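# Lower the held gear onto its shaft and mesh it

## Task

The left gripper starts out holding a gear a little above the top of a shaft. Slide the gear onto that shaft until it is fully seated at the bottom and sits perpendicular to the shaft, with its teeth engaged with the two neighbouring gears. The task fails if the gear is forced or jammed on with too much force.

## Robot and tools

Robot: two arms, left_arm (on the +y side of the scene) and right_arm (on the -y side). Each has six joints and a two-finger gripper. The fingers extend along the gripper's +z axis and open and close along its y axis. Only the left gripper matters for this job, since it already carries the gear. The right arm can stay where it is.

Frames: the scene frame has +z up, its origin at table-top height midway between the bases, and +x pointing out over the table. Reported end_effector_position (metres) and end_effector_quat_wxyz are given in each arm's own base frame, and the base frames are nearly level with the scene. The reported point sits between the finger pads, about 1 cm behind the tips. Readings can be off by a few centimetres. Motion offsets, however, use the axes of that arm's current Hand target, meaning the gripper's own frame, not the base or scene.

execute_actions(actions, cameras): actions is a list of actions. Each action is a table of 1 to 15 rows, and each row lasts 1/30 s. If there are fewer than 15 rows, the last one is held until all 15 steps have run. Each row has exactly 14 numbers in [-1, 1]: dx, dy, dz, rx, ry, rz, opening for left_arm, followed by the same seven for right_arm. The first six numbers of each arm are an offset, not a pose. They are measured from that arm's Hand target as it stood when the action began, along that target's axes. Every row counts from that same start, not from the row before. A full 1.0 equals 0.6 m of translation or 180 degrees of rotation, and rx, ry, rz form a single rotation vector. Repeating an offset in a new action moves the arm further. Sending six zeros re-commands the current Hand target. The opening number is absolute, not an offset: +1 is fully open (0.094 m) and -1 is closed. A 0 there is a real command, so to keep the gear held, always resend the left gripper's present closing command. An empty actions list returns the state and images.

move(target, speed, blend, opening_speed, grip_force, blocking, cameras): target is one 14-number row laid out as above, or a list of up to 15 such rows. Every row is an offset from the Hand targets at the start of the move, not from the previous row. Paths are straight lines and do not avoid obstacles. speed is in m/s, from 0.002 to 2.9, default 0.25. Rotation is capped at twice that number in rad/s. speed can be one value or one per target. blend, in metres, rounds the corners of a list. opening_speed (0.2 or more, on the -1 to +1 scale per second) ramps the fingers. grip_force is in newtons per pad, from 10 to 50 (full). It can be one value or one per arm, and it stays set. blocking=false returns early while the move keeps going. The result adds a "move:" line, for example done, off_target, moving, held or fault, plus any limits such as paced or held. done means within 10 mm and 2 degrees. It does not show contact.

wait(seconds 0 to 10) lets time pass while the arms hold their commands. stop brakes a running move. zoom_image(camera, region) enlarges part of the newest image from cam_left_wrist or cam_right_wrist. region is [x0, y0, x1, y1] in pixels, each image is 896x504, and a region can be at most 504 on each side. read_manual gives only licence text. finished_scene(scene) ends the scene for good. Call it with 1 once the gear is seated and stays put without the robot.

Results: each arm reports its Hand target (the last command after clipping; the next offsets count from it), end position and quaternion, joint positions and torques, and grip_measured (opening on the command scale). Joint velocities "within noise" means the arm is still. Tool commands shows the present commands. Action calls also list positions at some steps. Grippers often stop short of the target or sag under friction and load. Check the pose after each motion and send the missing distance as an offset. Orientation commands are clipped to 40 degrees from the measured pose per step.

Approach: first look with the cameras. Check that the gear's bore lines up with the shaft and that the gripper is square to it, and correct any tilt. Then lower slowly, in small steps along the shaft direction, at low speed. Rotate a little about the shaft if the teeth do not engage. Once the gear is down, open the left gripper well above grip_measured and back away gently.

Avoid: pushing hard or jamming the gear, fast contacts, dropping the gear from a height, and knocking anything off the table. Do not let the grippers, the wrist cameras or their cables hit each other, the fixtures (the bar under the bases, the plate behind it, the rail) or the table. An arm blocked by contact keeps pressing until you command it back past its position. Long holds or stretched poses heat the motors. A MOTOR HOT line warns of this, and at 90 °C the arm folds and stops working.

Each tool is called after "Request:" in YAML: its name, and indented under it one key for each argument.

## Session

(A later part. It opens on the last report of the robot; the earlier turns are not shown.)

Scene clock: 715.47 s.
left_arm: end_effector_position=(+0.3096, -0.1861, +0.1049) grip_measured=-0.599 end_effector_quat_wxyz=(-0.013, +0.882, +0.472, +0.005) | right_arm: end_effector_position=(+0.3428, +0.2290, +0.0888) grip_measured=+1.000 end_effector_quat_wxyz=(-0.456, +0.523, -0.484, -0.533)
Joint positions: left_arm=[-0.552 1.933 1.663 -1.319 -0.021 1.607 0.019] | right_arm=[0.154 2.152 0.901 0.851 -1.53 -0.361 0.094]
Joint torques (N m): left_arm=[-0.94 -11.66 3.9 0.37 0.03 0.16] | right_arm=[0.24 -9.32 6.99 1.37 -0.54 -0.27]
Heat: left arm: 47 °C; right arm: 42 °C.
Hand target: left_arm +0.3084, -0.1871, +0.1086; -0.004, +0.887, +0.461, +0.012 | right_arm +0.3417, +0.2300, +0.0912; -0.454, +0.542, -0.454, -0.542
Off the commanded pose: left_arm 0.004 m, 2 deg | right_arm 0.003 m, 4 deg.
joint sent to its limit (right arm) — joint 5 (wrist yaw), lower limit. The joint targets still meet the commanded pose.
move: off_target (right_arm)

Request:
move:
  target: [0,0,0.003,0,0,0.02,-1,0,0,0,0,0,0,1]
  speed: 0.05
  cameras: ["cam_left_wrist"]

Request:
zoom_image:
  camera: "cam_left_wrist"
  region: [440, 200, 600, 340]

Request:
zoom_image:
  camera: "cam_left_wrist"
  region: [300, 200, 460, 360]

Scene clock: 719.80 s.
left_arm: end_effector_position=(+0.3096, -0.1862, +0.1049) grip_measured=-0.599 end_effector_quat_wxyz=(-0.012, +0.896, +0.444, +0.005) | right_arm: end_effector_position=(+0.3428, +0.2290, +0.0888) grip_measured=+1.000 end_effector_quat_wxyz=(-0.456, +0.523, -0.484, -0.533)
Joint positions: left_arm=[-0.552 1.93 1.659 -1.315 -0.021 1.67 0.019] | right_arm=[0.154 2.152 0.901 0.851 -1.53 -0.361 0.094]
Joint torques (N m): left_arm=[-1.01 -11.33 3.7 0.4 0.03 0.14] | right_arm=[0.25 -9.32 6.98 1.37 -0.54 -0.27]
Heat: left arm: 48 °C; right arm: 41 °C.
Hand target: left_arm +0.3084, -0.1871, +0.1069; -0.004, +0.901, +0.433, +0.012 | right_arm +0.3417, +0.2300, +0.0912; -0.454, +0.542, -0.454, -0.542
Off the commanded pose: left_arm 0.002 m, 2 deg | right_arm 0.003 m, 4 deg.
joint sent to its limit (right arm) — joint 5 (wrist yaw), lower limit. The joint targets still meet the commanded pose.
move: off_target (right_arm)
camera_calibration:
cam_left_wrist: T_world_to_cam=[[-0.807161, 0.59031, 0.00503904, 0.36], [0.532276, 0.724064, 0.43865, -0.0377044], [0.255291, 0.356743, -0.898644, 0.176769], [0, 0, 0, 1]] pos_world=[0.265519, -0.248272, 0.173577]
Images, in order (width x height): cam_left_wrist 896x504.

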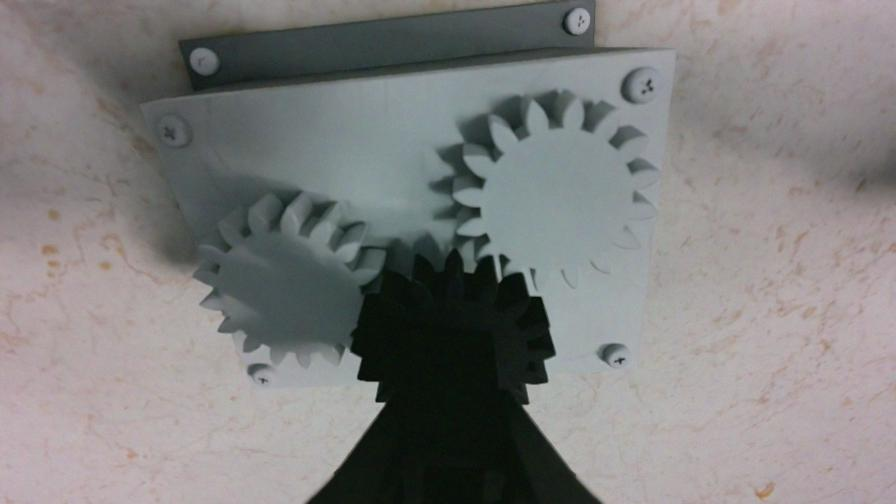

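Scaled by 3.150 from the camera's 896x504 image, which has a finer 1280x720 frame.

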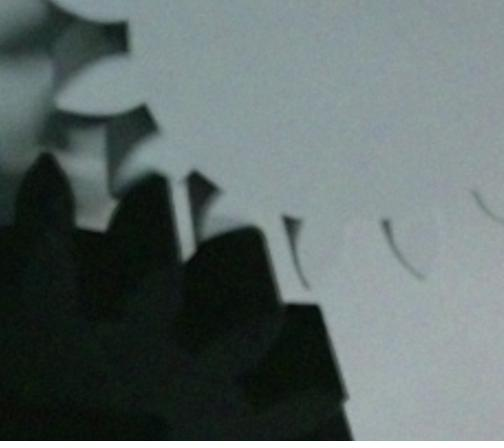

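Scaled by 3.150 from the camera's 896x504 image, which has a finer 1280x720 frame.

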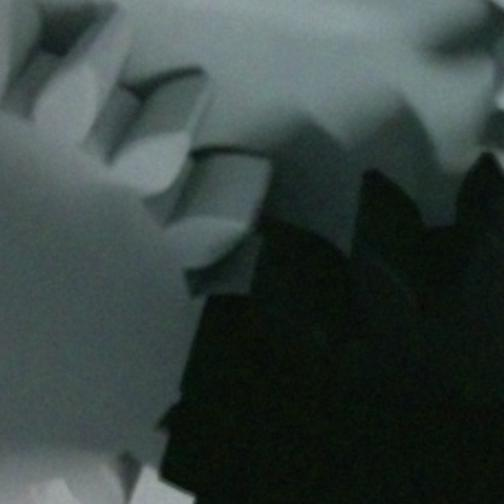

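Request:
move:
  target: [0,0.001,0.006,-0.002,0,0.01,-1,0,0,0,0,0,0,1]
  speed: 0.04

Scene clock: 731.30 s.
left_arm: end_effector_position=(+0.3094, -0.1860, +0.1052) grip_measured=-0.599 end_effector_quat_wxyz=(-0.008, +0.903, +0.430, +0.008) | right_arm: end_effector_position=(+0.3428, +0.2290, +0.0888) grip_measured=+1.000 end_effector_quat_wxyz=(-0.456, +0.523, -0.484, -0.533)
Joint positions: left_arm=[-0.552 1.919 1.645 -1.301 -0.021 1.702 0.019] | right_arm=[0.154 2.152 0.901 0.851 -1.53 -0.361 0.094]
Joint torques (N m): left_arm=[-0.91 -10.5 3.34 0.47 0.02 0.13] | right_arm=[0.24 -9.32 6.99 1.37 -0.55 -0.27]
Heat: left arm: 48 °C; right arm: 41 °C.
Hand target: left_arm +0.3089, -0.1874, +0.1033; -0.002, +0.908, +0.419, +0.013 | right_arm +0.3417, +0.2300, +0.0912; -0.454, +0.542, -0.454, -0.542
Off the commanded pose: left_arm 0.002 m, 2 deg | right_arm 0.003 m, 4 deg.
joint sent to its limit (right arm) — joint 5 (wrist yaw), lower limit. The joint targets still meet the commanded pose.
move: off_target (right_arm)

Request:
move:
  target: [0,0.002,0.006,0,0,0.004,-1,0,0,0,0,0,0,1]
  speed: 0.04

Request:
move:
  target: [0,0.001,0.006,0,0,0.006,-1,0,0,0,0,0,0,1]
  speed: 0.04
  cameras: ["all"]

Request:
zoom_image:
  camera: "cam_right_wrist"
  region: [290, 160, 430, 280]

Request:
zoom_image:
  camera: "cam_left_wrist"
  region: [320, 170, 600, 380]

Scene clock: 736.17 s.
left_arm: end_effector_position=(+0.3094, -0.1860, +0.1051) grip_measured=-0.599 end_effector_quat_wxyz=(-0.007, +0.906, +0.424, +0.008) | right_arm: end_effector_position=(+0.3428, +0.2290, +0.0888) grip_measured=+1.000 end_effector_quat_wxyz=(-0.456, +0.523, -0.484, -0.533)
Joint positions: left_arm=[-0.552 1.917 1.641 -1.298 -0.021 1.714 0.019] | right_arm=[0.154 2.152 0.901 0.851 -1.53 -0.361 0.094]
Joint torques (N m): left_arm=[-0.87 -9.68 3.03 0.56 0.05 0.19] | right_arm=[0.24 -9.32 6.98 1.37 -0.54 -0.27]
Heat: left arm: 48 °C; right arm: 41 °C.
Hand target: left_arm +0.3099, -0.1881, +0.0997; -0.002, +0.911, +0.413, +0.013 | right_arm +0.3417, +0.2300, +0.0912; -0.454, +0.542, -0.454, -0.542
Off the commanded pose: left_arm 0.006 m, 2 deg | right_arm 0.003 m, 4 deg.
joint sent to its limit (right arm) — joint 5 (wrist yaw), lower limit. The joint targets still meet the commanded pose.
move: off_target (right_arm)

Scene clock: 736.97 s.
left_arm: end_effector_position=(+0.3093, -0.1860, +0.1050) grip_measured=-0.599 end_effector_quat_wxyz=(-0.005, +0.909, +0.416, +0.009) | right_arm: end_effector_position=(+0.3428, +0.2290, +0.0888) grip_measured=+1.000 end_effector_quat_wxyz=(-0.456, +0.523, -0.484, -0.533)
Joint positions: left_arm=[-0.552 1.912 1.636 -1.292 -0.021 1.732 0.019] | right_arm=[0.154 2.152 0.901 0.851 -1.53 -0.361 0.094]
Joint torques (N m): left_arm=[-0.98 -8.87 2.85 0.65 0.03 0.23] | right_arm=[0.24 -9.33 6.98 1.37 -0.54 -0.27]
Heat: left arm: 48 °C; right arm: 41 °C.
Hand target: left_arm +0.3104, -0.1885, +0.0961; -0.002, +0.914, +0.404, +0.013 | right_arm +0.3417, +0.2300, +0.0912; -0.454, +0.542, -0.454, -0.542
Off the commanded pose: left_arm 0.009 m, 2 deg | right_arm 0.003 m, 4 deg.
joint sent to its limit (right arm) — joint 5 (wrist yaw), lower limit. The joint targets still meet the commanded pose.
move: off_target (right_arm)
camera_calibration:
cam_left_wrist: T_world_to_cam=[[-0.769117, 0.63903, -0.0099599, 0.358503], [0.570559, 0.693562, 0.439811, -0.0553611], [0.287961, 0.332584, -0.898035, 0.162198], [0, 0, 0, 1]] pos_world=[0.260611, -0.244642, 0.173578]
cam_right_wrist: T_world_to_cam=[[0.993933, 0.107373, -0.0238327, -0.363752], [0.0259289, -0.439331, -0.897951, 0.208193], [-0.106886, 0.891885, -0.43945, -0.0392157], [0, 0, 0, 1]] pos_world=[0.351955, 0.165498, 0.161044]

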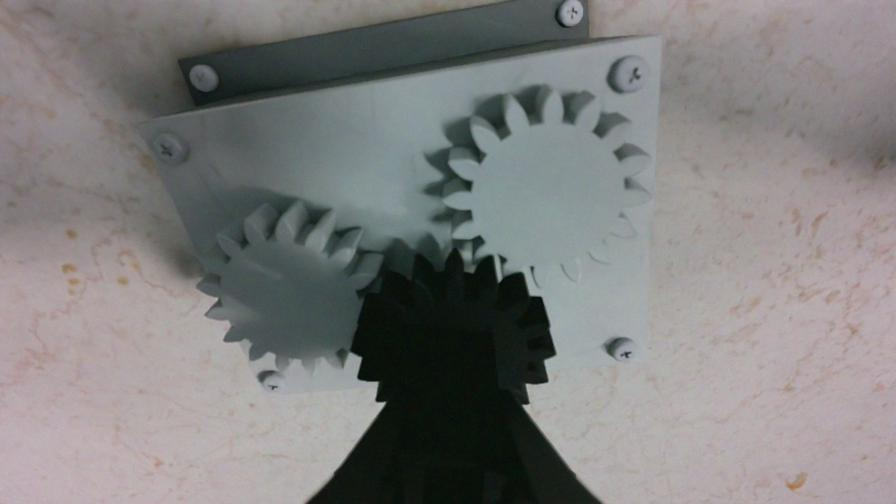

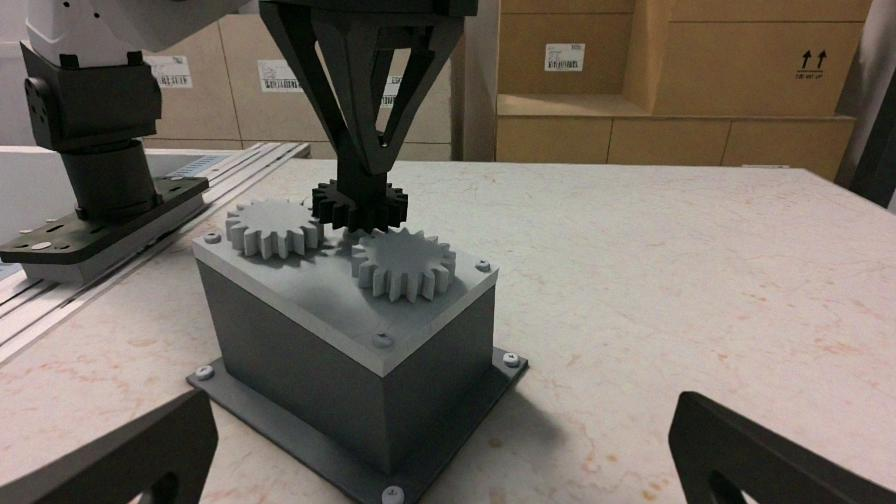

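Scaled by 3.600 from the camera's 896x504 image, which has a finer 1280x720 frame.

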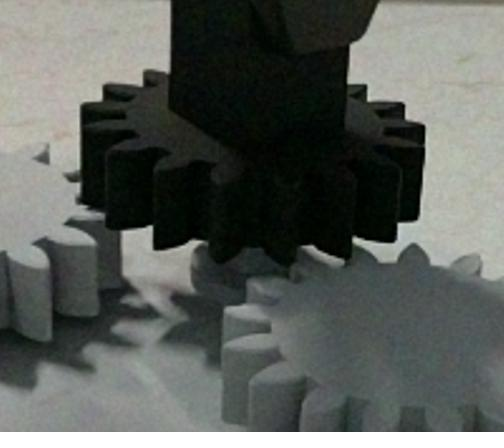

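Scaled by 1.800 from the camera's 896x504 image, which has a finer 1280x720 frame.

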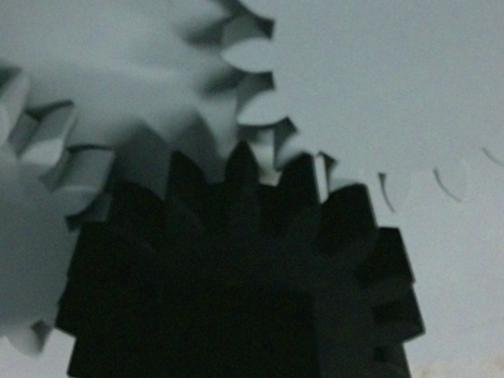

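Request:
move:
  target: [0,0,0.001,0,0,-0.06,-1,0,0,0,0,0,0,1]
  speed: 0.06

Request:
move:
  target: [0,0,0.001,0,0,-0.06,-1,0,0,0,0,0,0,1]
  speed: 0.06

Scene clock: 757.53 s.
left_arm: end_effector_position=(+0.3096, -0.1858, +0.1051) grip_measured=-0.599 end_effector_quat_wxyz=(-0.005, +0.873, +0.487, +0.011) | right_arm: end_effector_position=(+0.3428, +0.2290, +0.0888) grip_measured=+1.000 end_effector_quat_wxyz=(-0.456, +0.523, -0.484, -0.533)
Joint positions: left_arm=[-0.552 1.912 1.636 -1.292 -0.023 1.572 0.019] | right_arm=[0.154 2.152 0.901 0.851 -1.53 -0.361 0.094]
Joint torques (N m): left_arm=[-0.95 -8.85 2.59 0.69 0.07 -0.08] | right_arm=[0.24 -9.32 6.99 1.37 -0.54 -0.27]
Heat: left arm: 47 °C; right arm: 40 °C.
Hand target: left_arm +0.3105, -0.1885, +0.0955; -0.001, +0.872, +0.489, +0.013 | right_arm +0.3417, +0.2300, +0.0912; -0.454, +0.542, -0.454, -0.542
Off the commanded pose: left_arm 0.010 m, 1 deg | right_arm 0.003 m, 4 deg.
joint sent to its limit (right arm) — joint 5 (wrist yaw), lower limit. The joint targets still meet the commanded pose.
move: off_target (right_arm)

Scene clock: 759.77 s.
left_arm: end_effector_position=(+0.3088, -0.1845, +0.1031) grip_measured=-0.599 end_effector_quat_wxyz=(-0.006, +0.825, +0.565, +0.012) | right_arm: end_effector_position=(+0.3428, +0.2290, +0.0888) grip_measured=+1.000 end_effector_quat_wxyz=(-0.456, +0.523, -0.484, -0.533)
Joint positions: left_arm=[-0.552 1.912 1.627 -1.288 -0.027 1.388 0.019] | right_arm=[0.154 2.152 0.901 0.851 -1.53 -0.361 0.094]
Joint torques (N m): left_arm=[-0.94 -8.7 3.15 0.67 0.09 -0.08] | right_arm=[0.24 -9.32 6.98 1.37 -0.54 -0.27]
Heat: left arm: 47 °C; right arm: 40 °C.
Hand target: left_arm +0.3104, -0.1885, +0.0948; +0.000, +0.823, +0.569, +0.013 | right_arm +0.3417, +0.2300, +0.0912; -0.454, +0.542, -0.454, -0.542
Off the commanded pose: left_arm 0.009 m, 1 deg | right_arm 0.003 m, 4 deg.
joint sent to its limit (right arm) — joint 5 (wrist yaw), lower limit. The joint targets still meet the commanded pose.
move: off_target (right_arm)

Request:
move:
  target: [0,0.002,0.006,0,0,0,-1,0,0,0,0,0,0,1]
  speed: 0.03
  cameras: ["all"]

Request:
zoom_image:
  camera: "cam_right_wrist"
  region: [290, 160, 430, 280]

Request:
zoom_image:
  camera: "cam_left_wrist"
  region: [320, 170, 600, 380]

Scene clock: 764.87 s.
left_arm: end_effector_position=(+0.3087, -0.1845, +0.1028) grip_measured=-0.599 end_effector_quat_wxyz=(-0.007, +0.825, +0.566, +0.012) | right_arm: end_effector_position=(+0.3428, +0.2290, +0.0888) grip_measured=+1.000 end_effector_quat_wxyz=(-0.456, +0.523, -0.484, -0.533)
Joint positions: left_arm=[-0.552 1.912 1.626 -1.287 -0.027 1.388 0.019] | right_arm=[0.154 2.152 0.901 0.851 -1.53 -0.361 0.094]
Joint torques (N m): left_arm=[-0.84 -8.24 2.65 0.77 0.11 -0.13] | right_arm=[0.24 -9.32 6.98 1.37 -0.55 -0.27]
Heat: left arm: 47 °C; right arm: 40 °C.
Hand target: left_arm +0.3117, -0.1889, +0.0913; +0.001, +0.822, +0.569, +0.013 | right_arm +0.3417, +0.2300, +0.0912; -0.454, +0.542, -0.454, -0.542
Off the commanded pose: left_arm 0.013 m, 1 deg | right_arm 0.003 m, 4 deg.
joint sent to its limit (right arm) — joint 5 (wrist yaw), lower limit. The joint targets still meet the commanded pose.
move: off_target (left_arm, right_arm)
camera_calibration:
cam_left_wrist: T_world_to_cam=[[-0.939636, 0.341879, -0.0142402, 0.355304], [0.300262, 0.843781, 0.444832, 0.0556041], [0.164095, 0.413704, -0.895501, 0.212775], [0, 0, 0, 1]] pos_world=[0.282245, -0.256415, 0.170865]
cam_right_wrist: T_world_to_cam=[[0.993933, 0.107373, -0.0238327, -0.363752], [0.0259289, -0.439331, -0.897951, 0.208193], [-0.106886, 0.891885, -0.43945, -0.0392157], [0, 0, 0, 1]] pos_world=[0.351955, 0.165498, 0.161044]

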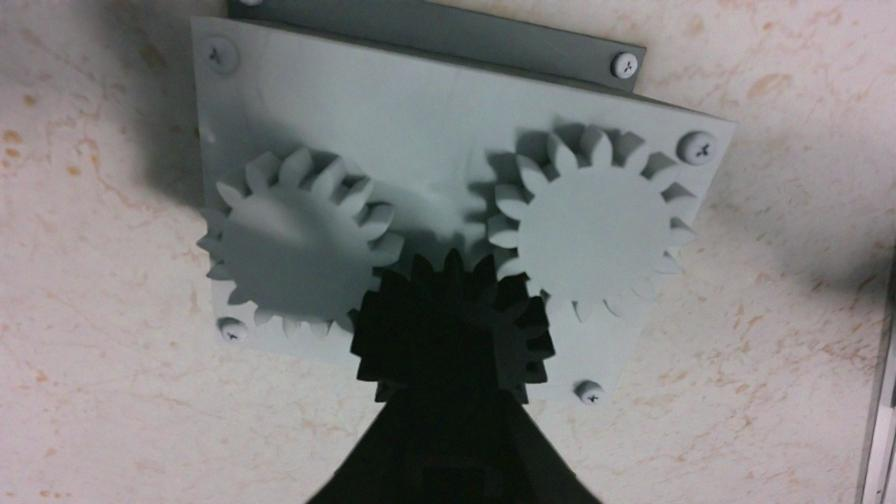

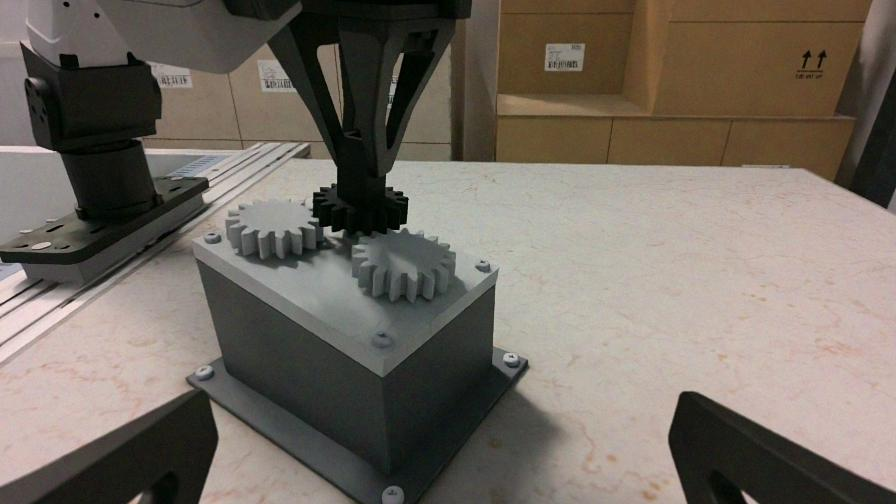

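Scaled by 3.600 from the camera's 896x504 image, which has a finer 1280x720 frame.

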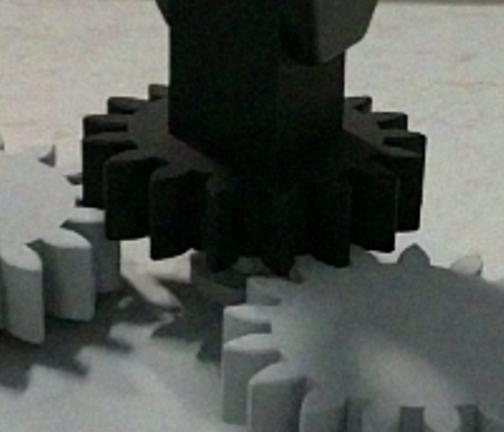

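Scaled by 1.800 from the camera's 896x504 image, which has a finer 1280x720 frame.

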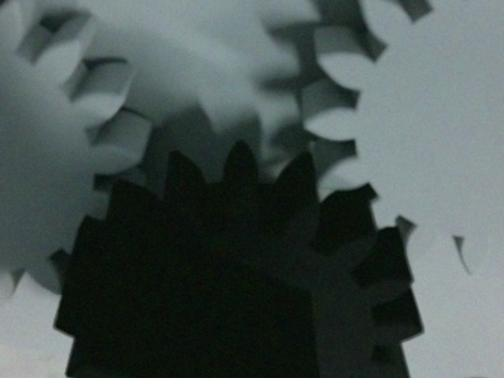

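Request:
move:
  target: [0,0,0.002,0,0,0.012,-1,0,0,0,0,0,0,1]
  speed: 0.05

Request:
move:
  target: [0,0,0.001,0,0,-0.026,-1,0,0,0,0,0,0,1]
  speed: 0.05

Scene clock: 770.20 s.
left_arm: end_effector_position=(+0.3088, -0.1845, +0.1028) grip_measured=-0.599 end_effector_quat_wxyz=(-0.007, +0.828, +0.560, +0.012) | right_arm: end_effector_position=(+0.3428, +0.2290, +0.0888) grip_measured=+1.000 end_effector_quat_wxyz=(-0.456, +0.523, -0.484, -0.533)
Joint positions: left_arm=[-0.552 1.912 1.626 -1.287 -0.027 1.401 0.019] | right_arm=[0.154 2.152 0.901 0.851 -1.53 -0.361 0.094]
Joint torques (N m): left_arm=[-0.85 -8.25 2.26 0.81 0.11 0.09] | right_arm=[0.24 -9.33 6.98 1.37 -0.54 -0.27]
Heat: left arm: 46 °C; right arm: 40 °C.
Hand target: left_arm +0.3117, -0.1888, +0.0901; +0.000, +0.833, +0.553, +0.013 | right_arm +0.3417, +0.2300, +0.0912; -0.454, +0.542, -0.454, -0.542
Off the commanded pose: left_arm 0.014 m, 1 deg | right_arm 0.003 m, 4 deg.
joint sent to its limit (right arm) — joint 5 (wrist yaw), lower limit. The joint targets still meet the commanded pose.
move: off_target (left_arm, right_arm)

Scene clock: 771.53 s.
left_arm: end_effector_position=(+0.3085, -0.1843, +0.1029) grip_measured=-0.599 end_effector_quat_wxyz=(-0.005, +0.814, +0.580, +0.012) | right_arm: end_effector_position=(+0.3428, +0.2290, +0.0888) grip_measured=+1.000 end_effector_quat_wxyz=(-0.456, +0.523, -0.484, -0.533)
Joint positions: left_arm=[-0.552 1.908 1.62 -1.283 -0.027 1.352 0.019] | right_arm=[0.154 2.152 0.901 0.851 -1.53 -0.361 0.094]
Joint torques (N m): left_arm=[-0.85 -7.79 2.62 0.8 0.11 -0.16] | right_arm=[0.24 -9.33 6.98 1.37 -0.55 -0.27]
Heat: left arm: 46 °C; right arm: 40 °C.
Hand target: left_arm +0.3117, -0.1888, +0.0895; +0.001, +0.810, +0.587, +0.013 | right_arm +0.3417, +0.2300, +0.0912; -0.454, +0.542, -0.454, -0.542
Off the commanded pose: left_arm 0.015 m, 1 deg | right_arm 0.003 m, 4 deg.
joint sent to its limit (right arm) — joint 5 (wrist yaw), lower limit. The joint targets still meet the commanded pose.
move: off_target (left_arm, right_arm)

Request:
move:
  target: [0.001,-0.004,-0.002,0.0084,0,0,-1,0,0,0,0,0,0,1]
  speed: 0.05

Scene clock: 779.97 s.
left_arm: end_effector_position=(+0.3081, -0.1849, +0.1029) grip_measured=-0.599 end_effector_quat_wxyz=(-0.004, +0.814, +0.580, +0.011) | right_arm: end_effector_position=(+0.3428, +0.2290, +0.0888) grip_measured=+1.000 end_effector_quat_wxyz=(-0.456, +0.523, -0.484, -0.533)
Joint positions: left_arm=[-0.552 1.908 1.62 -1.283 -0.023 1.352 0.019] | right_arm=[0.154 2.152 0.901 0.851 -1.53 -0.361 0.094]
Joint torques (N m): left_arm=[-0.68 -6.35 4.55 0.47 0.12 -0.18] | right_arm=[0.24 -9.33 6.98 1.37 -0.55 -0.27]
Heat: left arm: 45 °C; right arm: 40 °C.
Hand target: left_arm +0.3096, -0.1875, +0.0907; -0.010, +0.810, +0.587, +0.006 | right_arm +0.3417, +0.2300, +0.0912; -0.454, +0.542, -0.454, -0.542
Off the commanded pose: left_arm 0.013 m, 1 deg | right_arm 0.003 m, 4 deg.
joint sent to its limit (right arm) — joint 5 (wrist yaw), lower limit. The joint targets still meet the commanded pose.
move: off_target (left_arm, right_arm)

Request:
execute_actions:
  actions:
    - [[0,0,0.002,0.003,0,0.01,-1,0,0,0,0,0,0,1],[0,0,0.004,0.005,0,0.02,-1,0,0,0,0,0,0,1],[0,0,0.005,0.003,0,0.026,-1,0,0,0,0,0,0,1],[0,0,0.006,0,0,0.03,-1,0,0,0,0,0,0,1],[0,0,0.006,-0.003,0,0.03,-1,0,0,0,0,0,0,1],[0,0,0.006,-0.003,0,0.024,-1,0,0,0,0,0,0,1],[0,0,0.006,0,0,0.014,-1,0,0,0,0,0,0,1],[0,0,0.006,0.003,0,0.004,-1,0,0,0,0,0,0,1],[0,0,0.006,0.005,0,-0.006,-1,0,0,0,0,0,0,1],[0,0,0.006,0.003,0,-0.016,-1,0,0,0,0,0,0,1],[0,0,0.006,0,0,-0.022,-1,0,0,0,0,0,0,1],[0,0,0.006,0,0,-0.026,-1,0,0,0,0,0,0,1],[0,0,0.006,0.002,0,-0.026,-1,0,0,0,0,0,0,1],[0,0,0.006,0.002,0,-0.02,-1,0,0,0,0,0,0,1],[0,0,0.006,0,0,-0.01,-1,0,0,0,0,0,0,1]]
  cameras: ["all"]

Request:
zoom_image:
  camera: "cam_left_wrist"
  region: [320, 170, 600, 380]

Request:
zoom_image:
  camera: "cam_right_wrist"
  region: [290, 160, 430, 280]

Scene clock: 787.97 s.
left_arm: end_effector_position=(+0.3080, -0.1851, +0.1029) grip_measured=-0.599 end_effector_quat_wxyz=(-0.004, +0.802, +0.597, +0.010) | right_arm: end_effector_position=(+0.3428, +0.2290, +0.0888) grip_measured=+1.000 end_effector_quat_wxyz=(-0.456, +0.523, -0.484, -0.533)
Joint positions: left_arm=[-0.552 1.908 1.62 -1.283 -0.022 1.309 0.019] | right_arm=[0.154 2.152 0.901 0.851 -1.53 -0.361 0.094]
Joint torques (N m): left_arm=[-0.55 -6.31 3.55 0.6 0.09 -0.08] | right_arm=[0.24 -9.32 6.98 1.37 -0.55 -0.27]
Heat: left arm: 43 °C; right arm: 40 °C.
Hand target: left_arm +0.3096, -0.1874, +0.0871; -0.010, +0.800, +0.599, +0.006 | right_arm +0.3417, +0.2300, +0.0912; -0.454, +0.542, -0.454, -0.542
Off the commanded pose: left_arm 0.016 m, 1 deg | right_arm 0.003 m, 4 deg.
joint sent to its limit (right arm) — joint 5 (wrist yaw), lower limit. The joint targets still meet the commanded pose.
Step readings (end_effector_position of left_arm | right_arm):
0: (+0.3081, -0.1849, +0.1029) | (+0.3428, +0.2290, +0.0888)
1: (+0.3080, -0.1849, +0.1029) | (+0.3428, +0.2290, +0.0888)
2: (+0.3079, -0.1849, +0.1029) | (+0.3428, +0.2290, +0.0888)
4: (+0.3080, -0.1850, +0.1029) | (+0.3428, +0.2290, +0.0888)
8: (+0.3083, -0.1850, +0.1029) | (+0.3428, +0.2290, +0.0888)
15: (+0.3080, -0.1851, +0.1029) | (+0.3428, +0.2290, +0.0888)
camera_calibration:
cam_left_wrist: T_world_to_cam=[[-0.963453, 0.267288, -0.0177433, 0.348746], [0.232644, 0.867735, 0.439218, 0.0821205], [0.132794, 0.419038, -0.898205, 0.224183], [0, 0, 0, 1]] pos_world=[0.287126, -0.258416, 0.171481]
cam_right_wrist: T_world_to_cam=[[0.993933, 0.107373, -0.0238327, -0.363752], [0.0259289, -0.439331, -0.897951, 0.208193], [-0.106886, 0.891885, -0.43945, -0.0392157], [0, 0, 0, 1]] pos_world=[0.351955, 0.165498, 0.161044]

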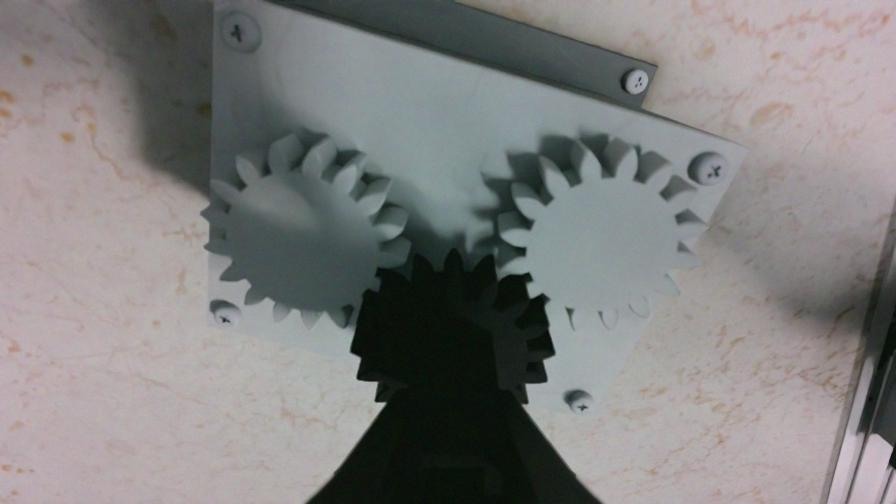

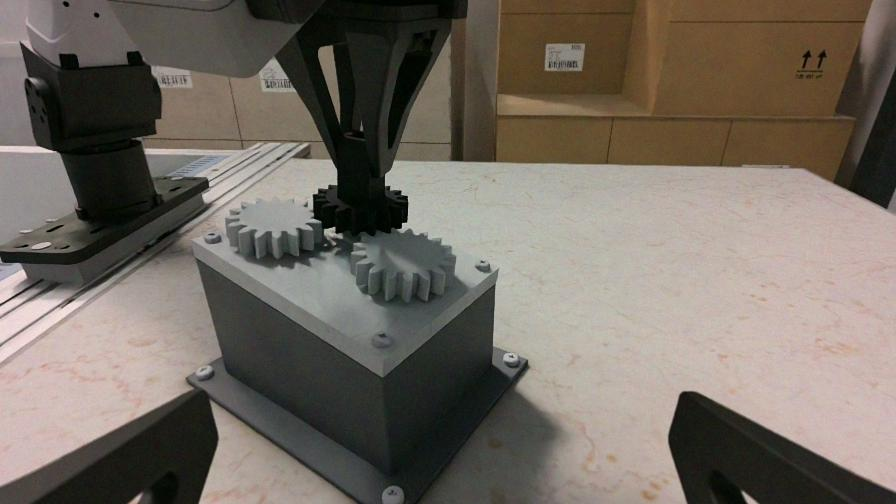

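Scaled by 1.800 from the camera's 896x504 image, which has a finer 1280x720 frame.

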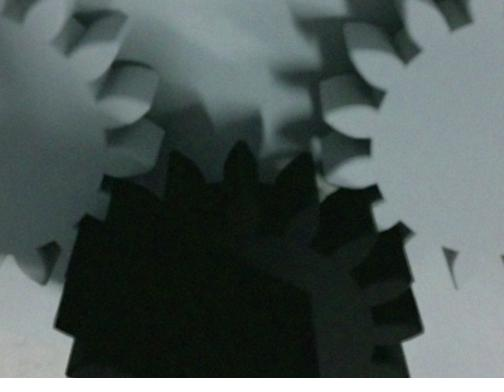

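Scaled by 3.600 from the camera's 896x504 image, which has a finer 1280x720 frame.

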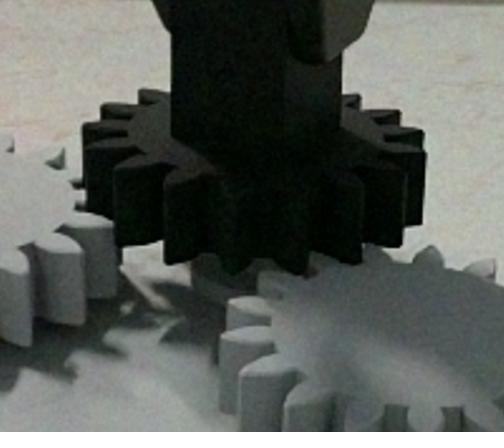

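Request:
execute_actions:
  actions:
    - [[0,0.002,0.004,0.003,0,0.01,-1,0,0,0,0,0,0,1],[0,0.004,0.008,0.006,0,0.016,-1,0,0,0,0,0,0,1],[0,0.005,0.01,0.009,0,0.02,-1,0,0,0,0,0,0,1],[0,0.004,0.01,0.006,0,0.02,-1,0,0,0,0,0,0,1],[0,0.002,0.01,0,0,0.016,-1,0,0,0,0,0,0,1],[0,-0.002,0.01,-0.005,0,0.01,-1,0,0,0,0,0,0,1],[0,-0.004,0.01,-0.007,0,0.004,-1,0,0,0,0,0,0,1],[0,-0.002,0.01,-0.003,0,0,-1,0,0,0,0,0,0,1],[0,0.002,0.01,0.004,0,-0.004,-1,0,0,0,0,0,0,1],[0,0.004,0.01,0.008,0,0,-1,0,0,0,0,0,0,1],[0,0.003,0.01,0.005,0,0.004,-1,0,0,0,0,0,0,1],[0,0,0.01,0,0,0.008,-1,0,0,0,0,0,0,1],[0,-0.002,0.01,-0.004,0,0.012,-1,0,0,0,0,0,0,1],[0,0,0.01,0,0,0.012,-1,0,0,0,0,0,0,1],[0,0,0.01,0.002,0,0.01,-1,0,0,0,0,0,0,1]]

Scene clock: 798.90 s.
left_arm: end_effector_position=(+0.3073, -0.1839, +0.0930) grip_measured=-0.599 end_effector_quat_wxyz=(-0.010, +0.805, +0.594, +0.008) | right_arm: end_effector_position=(+0.3428, +0.2290, +0.0888) grip_measured=+1.000 end_effector_quat_wxyz=(-0.456, +0.523, -0.484, -0.533)
Joint positions: left_arm=[-0.55 1.919 1.596 -1.262 -0.022 1.321 0.019] | right_arm=[0.154 2.152 0.901 0.851 -1.53 -0.361 0.094]
Joint torques (N m): left_arm=[-0.7 -6.58 4.48 0.53 0.12 0.11] | right_arm=[0.23 -9.32 6.97 1.37 -0.54 -0.27]
Heat: left arm: 42 °C; right arm: 40 °C.
Hand target: left_arm +0.3095, -0.1874, +0.0810; -0.012, +0.810, +0.587, +0.004 | right_arm +0.3417, +0.2300, +0.0912; -0.454, +0.542, -0.454, -0.542
Off the commanded pose: left_arm 0.013 m, 1 deg | right_arm 0.003 m, 4 deg.
joint sent to its limit (right arm) — joint 5 (wrist yaw), lower limit. The joint targets still meet the commanded pose.
Step readings (end_effector_position of left_arm | right_arm):
0: (+0.3080, -0.1851, +0.1029) | (+0.3428, +0.2290, +0.0888)
1: (+0.3080, -0.1851, +0.1029) | (+0.3428, +0.2290, +0.0888)
2: (+0.3080, -0.1851, +0.1025) | (+0.3428, +0.2290, +0.0888)
4: (+0.3085, -0.1848, +0.1024) | (+0.3428, +0.2290, +0.0888)
8: (+0.3066, -0.1834, +0.0947) | (+0.3428, +0.2290, +0.0888)
15: (+0.3073, -0.1839, +0.0930) | (+0.3428, +0.2290, +0.0888)

Request:
wait:
  seconds: 0.1
  cameras: ["all"]

Request:
zoom_image:
  camera: "cam_right_wrist"
  region: [210, 160, 470, 310]

Scene clock: 800.57 s.
left_arm: end_effector_position=(+0.3073, -0.1839, +0.0930) grip_measured=-0.599 end_effector_quat_wxyz=(-0.010, +0.805, +0.594, +0.008) | right_arm: end_effector_position=(+0.3428, +0.2290, +0.0888) grip_measured=+1.000 end_effector_quat_wxyz=(-0.456, +0.523, -0.484, -0.533)
Joint positions: left_arm=[-0.55 1.919 1.596 -1.262 -0.022 1.321 0.019] | right_arm=[0.154 2.152 0.901 0.851 -1.53 -0.361 0.094]
Joint torques (N m): left_arm=[-0.69 -6.64 4.4 0.54 0.11 0.15] | right_arm=[0.24 -9.32 6.98 1.37 -0.54 -0.27]
Heat: left arm: 42 °C; right arm: 40 °C.
Hand target: left_arm +0.3095, -0.1874, +0.0810; -0.012, +0.810, +0.587, +0.004 | right_arm +0.3417, +0.2300, +0.0912; -0.454, +0.542, -0.454, -0.542
Tool commands: left_gripper/opening=-1.0 right_gripper/opening=+1.0
Off the commanded pose: left_arm 0.013 m, 1 deg | right_arm 0.003 m, 4 deg.
wait: 0.10 s; at rest from the start
camera_calibration:
cam_left_wrist: T_world_to_cam=[[-0.960968, 0.276625, -0.00428106, 0.347203], [0.246233, 0.86224, 0.442618, 0.0800685], [0.12613, 0.424288, -0.8967, 0.217712], [0, 0, 0, 1]] pos_world=[0.286476, -0.257456, 0.161269]
cam_right_wrist: T_world_to_cam=[[0.993933, 0.107373, -0.0238327, -0.363752], [0.0259289, -0.439331, -0.897951, 0.208193], [-0.106886, 0.891885, -0.43945, -0.0392157], [0, 0, 0, 1]] pos_world=[0.351955, 0.165498, 0.161044]

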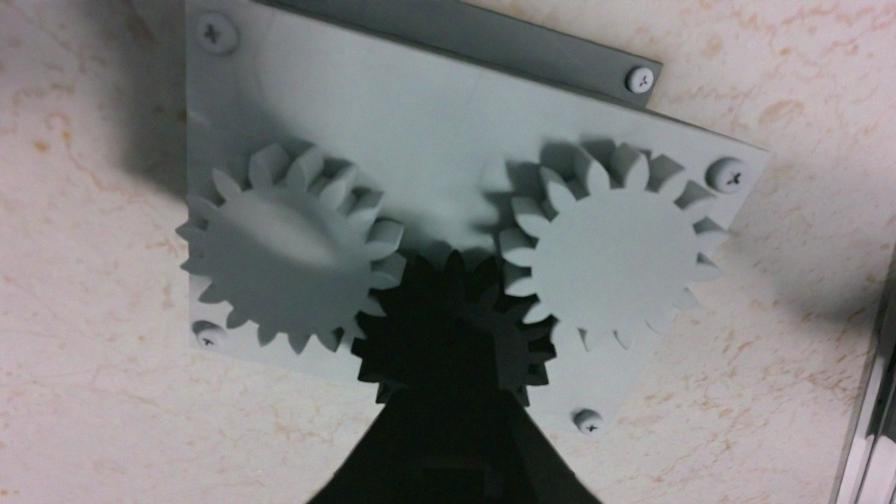

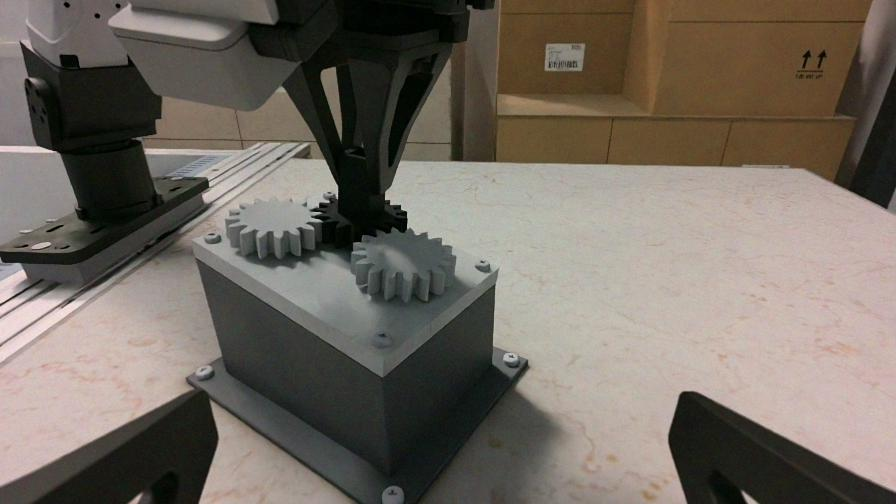

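Scaled by 1.938 from the camera's 896x504 image, which has a finer 1280x720 frame.

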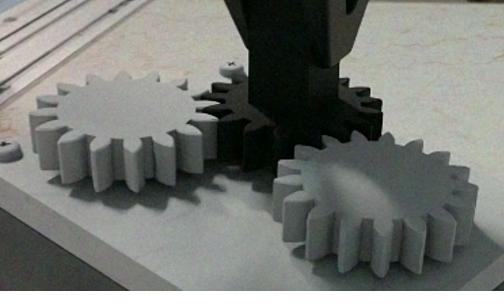

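Request:
move:
  target: [0,0,-0.012,0,0,0,-1,0,0,0,0,0,0,1]
  speed: 0.04

Request:
move:
  target: [0,0,0,0,0,0,-0.25,0,0,0,0,0,0,1]
  opening_speed: 0.5
  cameras: ["cam_right_wrist"]

Request:
zoom_image:
  camera: "cam_right_wrist"
  region: [210, 120, 470, 310]

Scene clock: 806.10 s.
left_arm: end_effector_position=(+0.3073, -0.1839, +0.0935) grip_measured=-0.599 end_effector_quat_wxyz=(-0.010, +0.805, +0.594, +0.008) | right_arm: end_effector_position=(+0.3428, +0.2290, +0.0888) grip_measured=+1.000 end_effector_quat_wxyz=(-0.456, +0.523, -0.484, -0.533)
Joint positions: left_arm=[-0.55 1.919 1.598 -1.263 -0.022 1.321 0.019] | right_arm=[0.154 2.152 0.901 0.851 -1.53 -0.361 0.094]
Joint torques (N m): left_arm=[-0.66 -6.84 6.5 0.29 0.12 0.12] | right_arm=[0.24 -9.32 6.99 1.37 -0.54 -0.27]
Heat: left arm: 42 °C; right arm: 40 °C.
Hand target: left_arm +0.3096, -0.1875, +0.0883; -0.012, +0.810, +0.587, +0.004 | right_arm +0.3417, +0.2300, +0.0912; -0.454, +0.542, -0.454, -0.542
Off the commanded pose: left_arm 0.007 m, 1 deg | right_arm 0.003 m, 4 deg.
joint sent to its limit (right arm) — joint 5 (wrist yaw), lower limit. The joint targets still meet the commanded pose.
move: off_target (right_arm)

Scene clock: 807.80 s.
left_arm: end_effector_position=(+0.3087, -0.1848, +0.0901) grip_measured=-0.251 end_effector_quat_wxyz=(-0.011, +0.805, +0.594, +0.007) | right_arm: end_effector_position=(+0.3428, +0.2290, +0.0888) grip_measured=+1.000 end_effector_quat_wxyz=(-0.456, +0.523, -0.484, -0.533)
Joint positions: left_arm=[-0.55 1.929 1.598 -1.256 -0.021 1.321 0.035] | right_arm=[0.154 2.152 0.901 0.851 -1.53 -0.361 0.094]
Joint torques (N m): left_arm=[-0.68 -7.79 6.49 0.21 0.11 0.12] | right_arm=[0.24 -9.33 6.98 1.37 -0.55 -0.27]
Heat: left arm: 42 °C; right arm: 40 °C.
Hand target: left_arm +0.3096, -0.1876, +0.0883; -0.012, +0.810, +0.587, +0.004 | right_arm +0.3417, +0.2300, +0.0912; -0.454, +0.542, -0.454, -0.542
Off the commanded pose: left_arm 0.003 m, 1 deg | right_arm 0.003 m, 4 deg.
joint sent to its limit (right arm) — joint 5 (wrist yaw), lower limit. The joint targets still meet the commanded pose.
move: off_target (right_arm)
camera_calibration:
cam_right_wrist: T_world_to_cam=[[0.993933, 0.107373, -0.0238327, -0.363752], [0.0259289, -0.439331, -0.897951, 0.208193], [-0.106886, 0.891885, -0.43945, -0.0392157], [0, 0, 0, 1]] pos_world=[0.351955, 0.165498, 0.161044]
Images, in order (width x height): cam_right_wrist 896x504.

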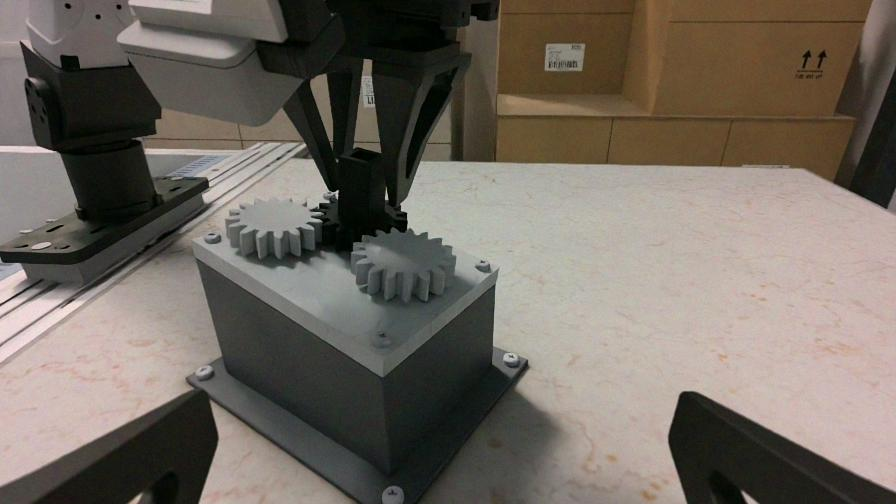

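Scaled by 1.938 from the camera's 896x504 image, which has a finer 1280x720 frame.

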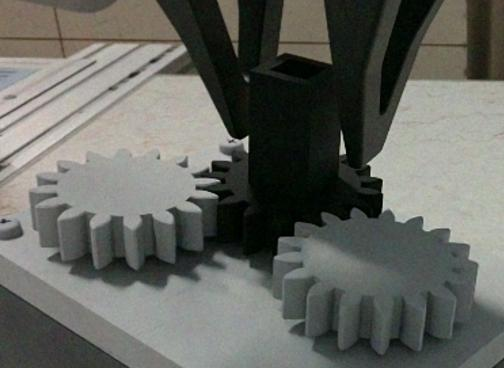

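Request:
move:
  target:
    - [0,0,0,0,0,0,0.1,0,0,0,0,0,0,1]
    - [0,0,-0.13,0,0,0,0.1,0,0,0,0,0,0,1]
  speed: 0.08
  cameras: ["all"]

Request:
zoom_image:
  camera: "cam_right_wrist"
  region: [210, 120, 470, 310]

Request:
zoom_image:
  camera: "cam_right_wrist"
  region: [290, 140, 430, 280]

Scene clock: 813.60 s.
left_arm: end_effector_position=(+0.3191, -0.1912, +0.1631) grip_measured=+0.099 end_effector_quat_wxyz=(+0.014, +0.805, +0.593, +0.017) | right_arm: end_effector_position=(+0.3428, +0.2290, +0.0888) grip_measured=+1.000 end_effector_quat_wxyz=(-0.456, +0.523, -0.484, -0.533)
Joint positions: left_arm=[-0.55 1.941 1.906 -1.497 -0.021 1.321 0.052] | right_arm=[0.154 2.152 0.901 0.851 -1.53 -0.361 0.094]
Joint torques (N m): left_arm=[-1.01 -8.14 7.99 -0.24 0.12 0.08] | right_arm=[0.24 -9.33 6.98 1.37 -0.54 -0.27]
Heat: left arm: 42 °C; right arm: 41 °C.
Hand target: left_arm +0.3103, -0.1895, +0.1663; -0.012, +0.810, +0.587, +0.004 | right_arm +0.3417, +0.2300, +0.0912; -0.454, +0.542, -0.454, -0.542
Off the commanded pose: left_arm 0.010 m, 3 deg | right_arm 0.003 m, 4 deg.
joint sent to its limit (left arm) — joint 4 (wrist pitch), lower limit. The joint targets still meet the commanded pose.
joint sent to its limit (right arm) — joint 5 (wrist yaw), lower limit. The joint targets still meet the commanded pose.
move: off_target (left_arm, right_arm)
camera_calibration:
cam_left_wrist: T_world_to_cam=[[-0.959598, 0.276174, -0.0538469, 0.36849], [0.227459, 0.874039, 0.429323, 0.0628254], [0.165632, 0.39973, -0.901544, 0.265699], [0, 0, 0, 1]] pos_world=[0.295304, -0.262887, 0.232409]
cam_right_wrist: T_world_to_cam=[[0.993933, 0.107373, -0.0238327, -0.363752], [0.0259289, -0.439331, -0.897951, 0.208193], [-0.106886, 0.891885, -0.43945, -0.0392157], [0, 0, 0, 1]] pos_world=[0.351955, 0.165498, 0.161044]

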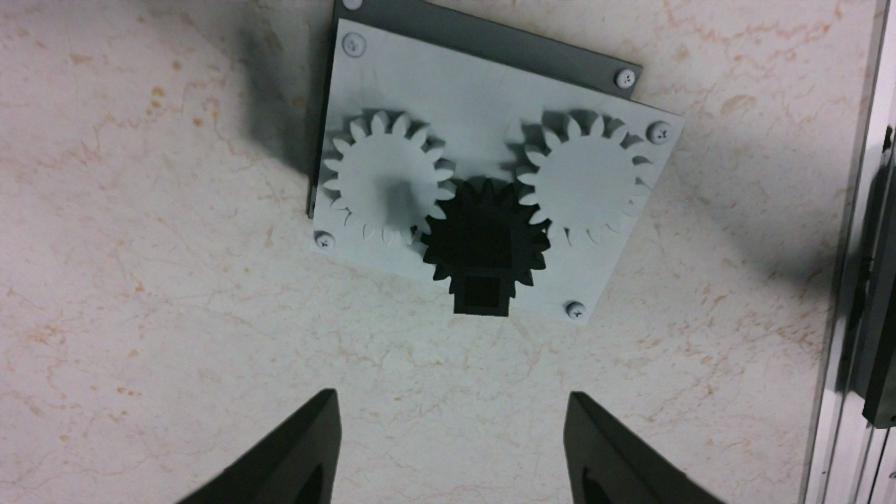

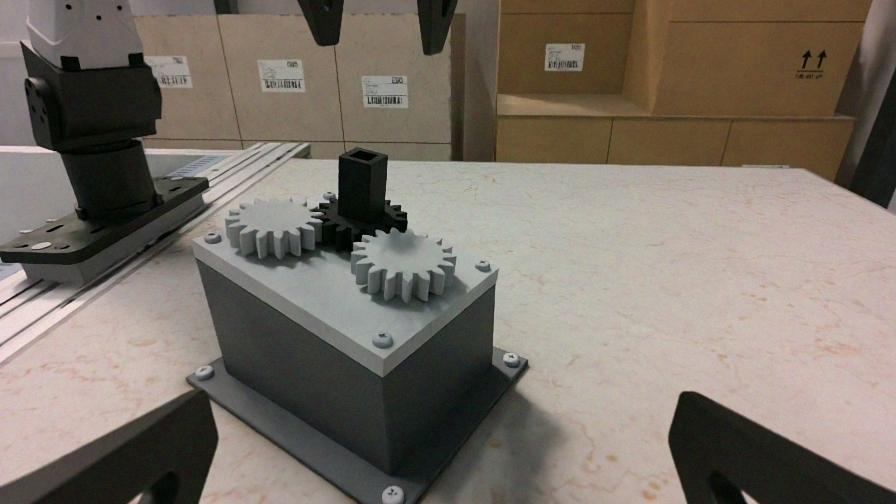

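Scaled by 1.938 from the camera's 896x504 image, which has a finer 1280x720 frame.

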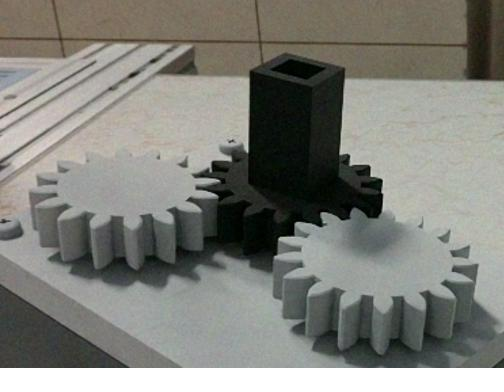

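Scaled by 3.600 from the camera's 896x504 image, which has a finer 1280x720 frame.

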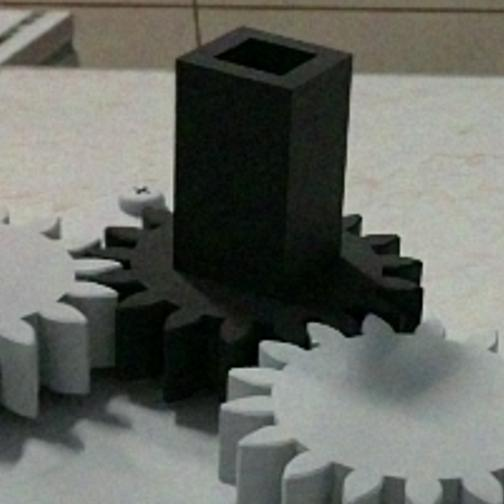

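Seated, meshed, square.

Request:
finished_scene:
  scene: 1

The scene is finished: the task was done.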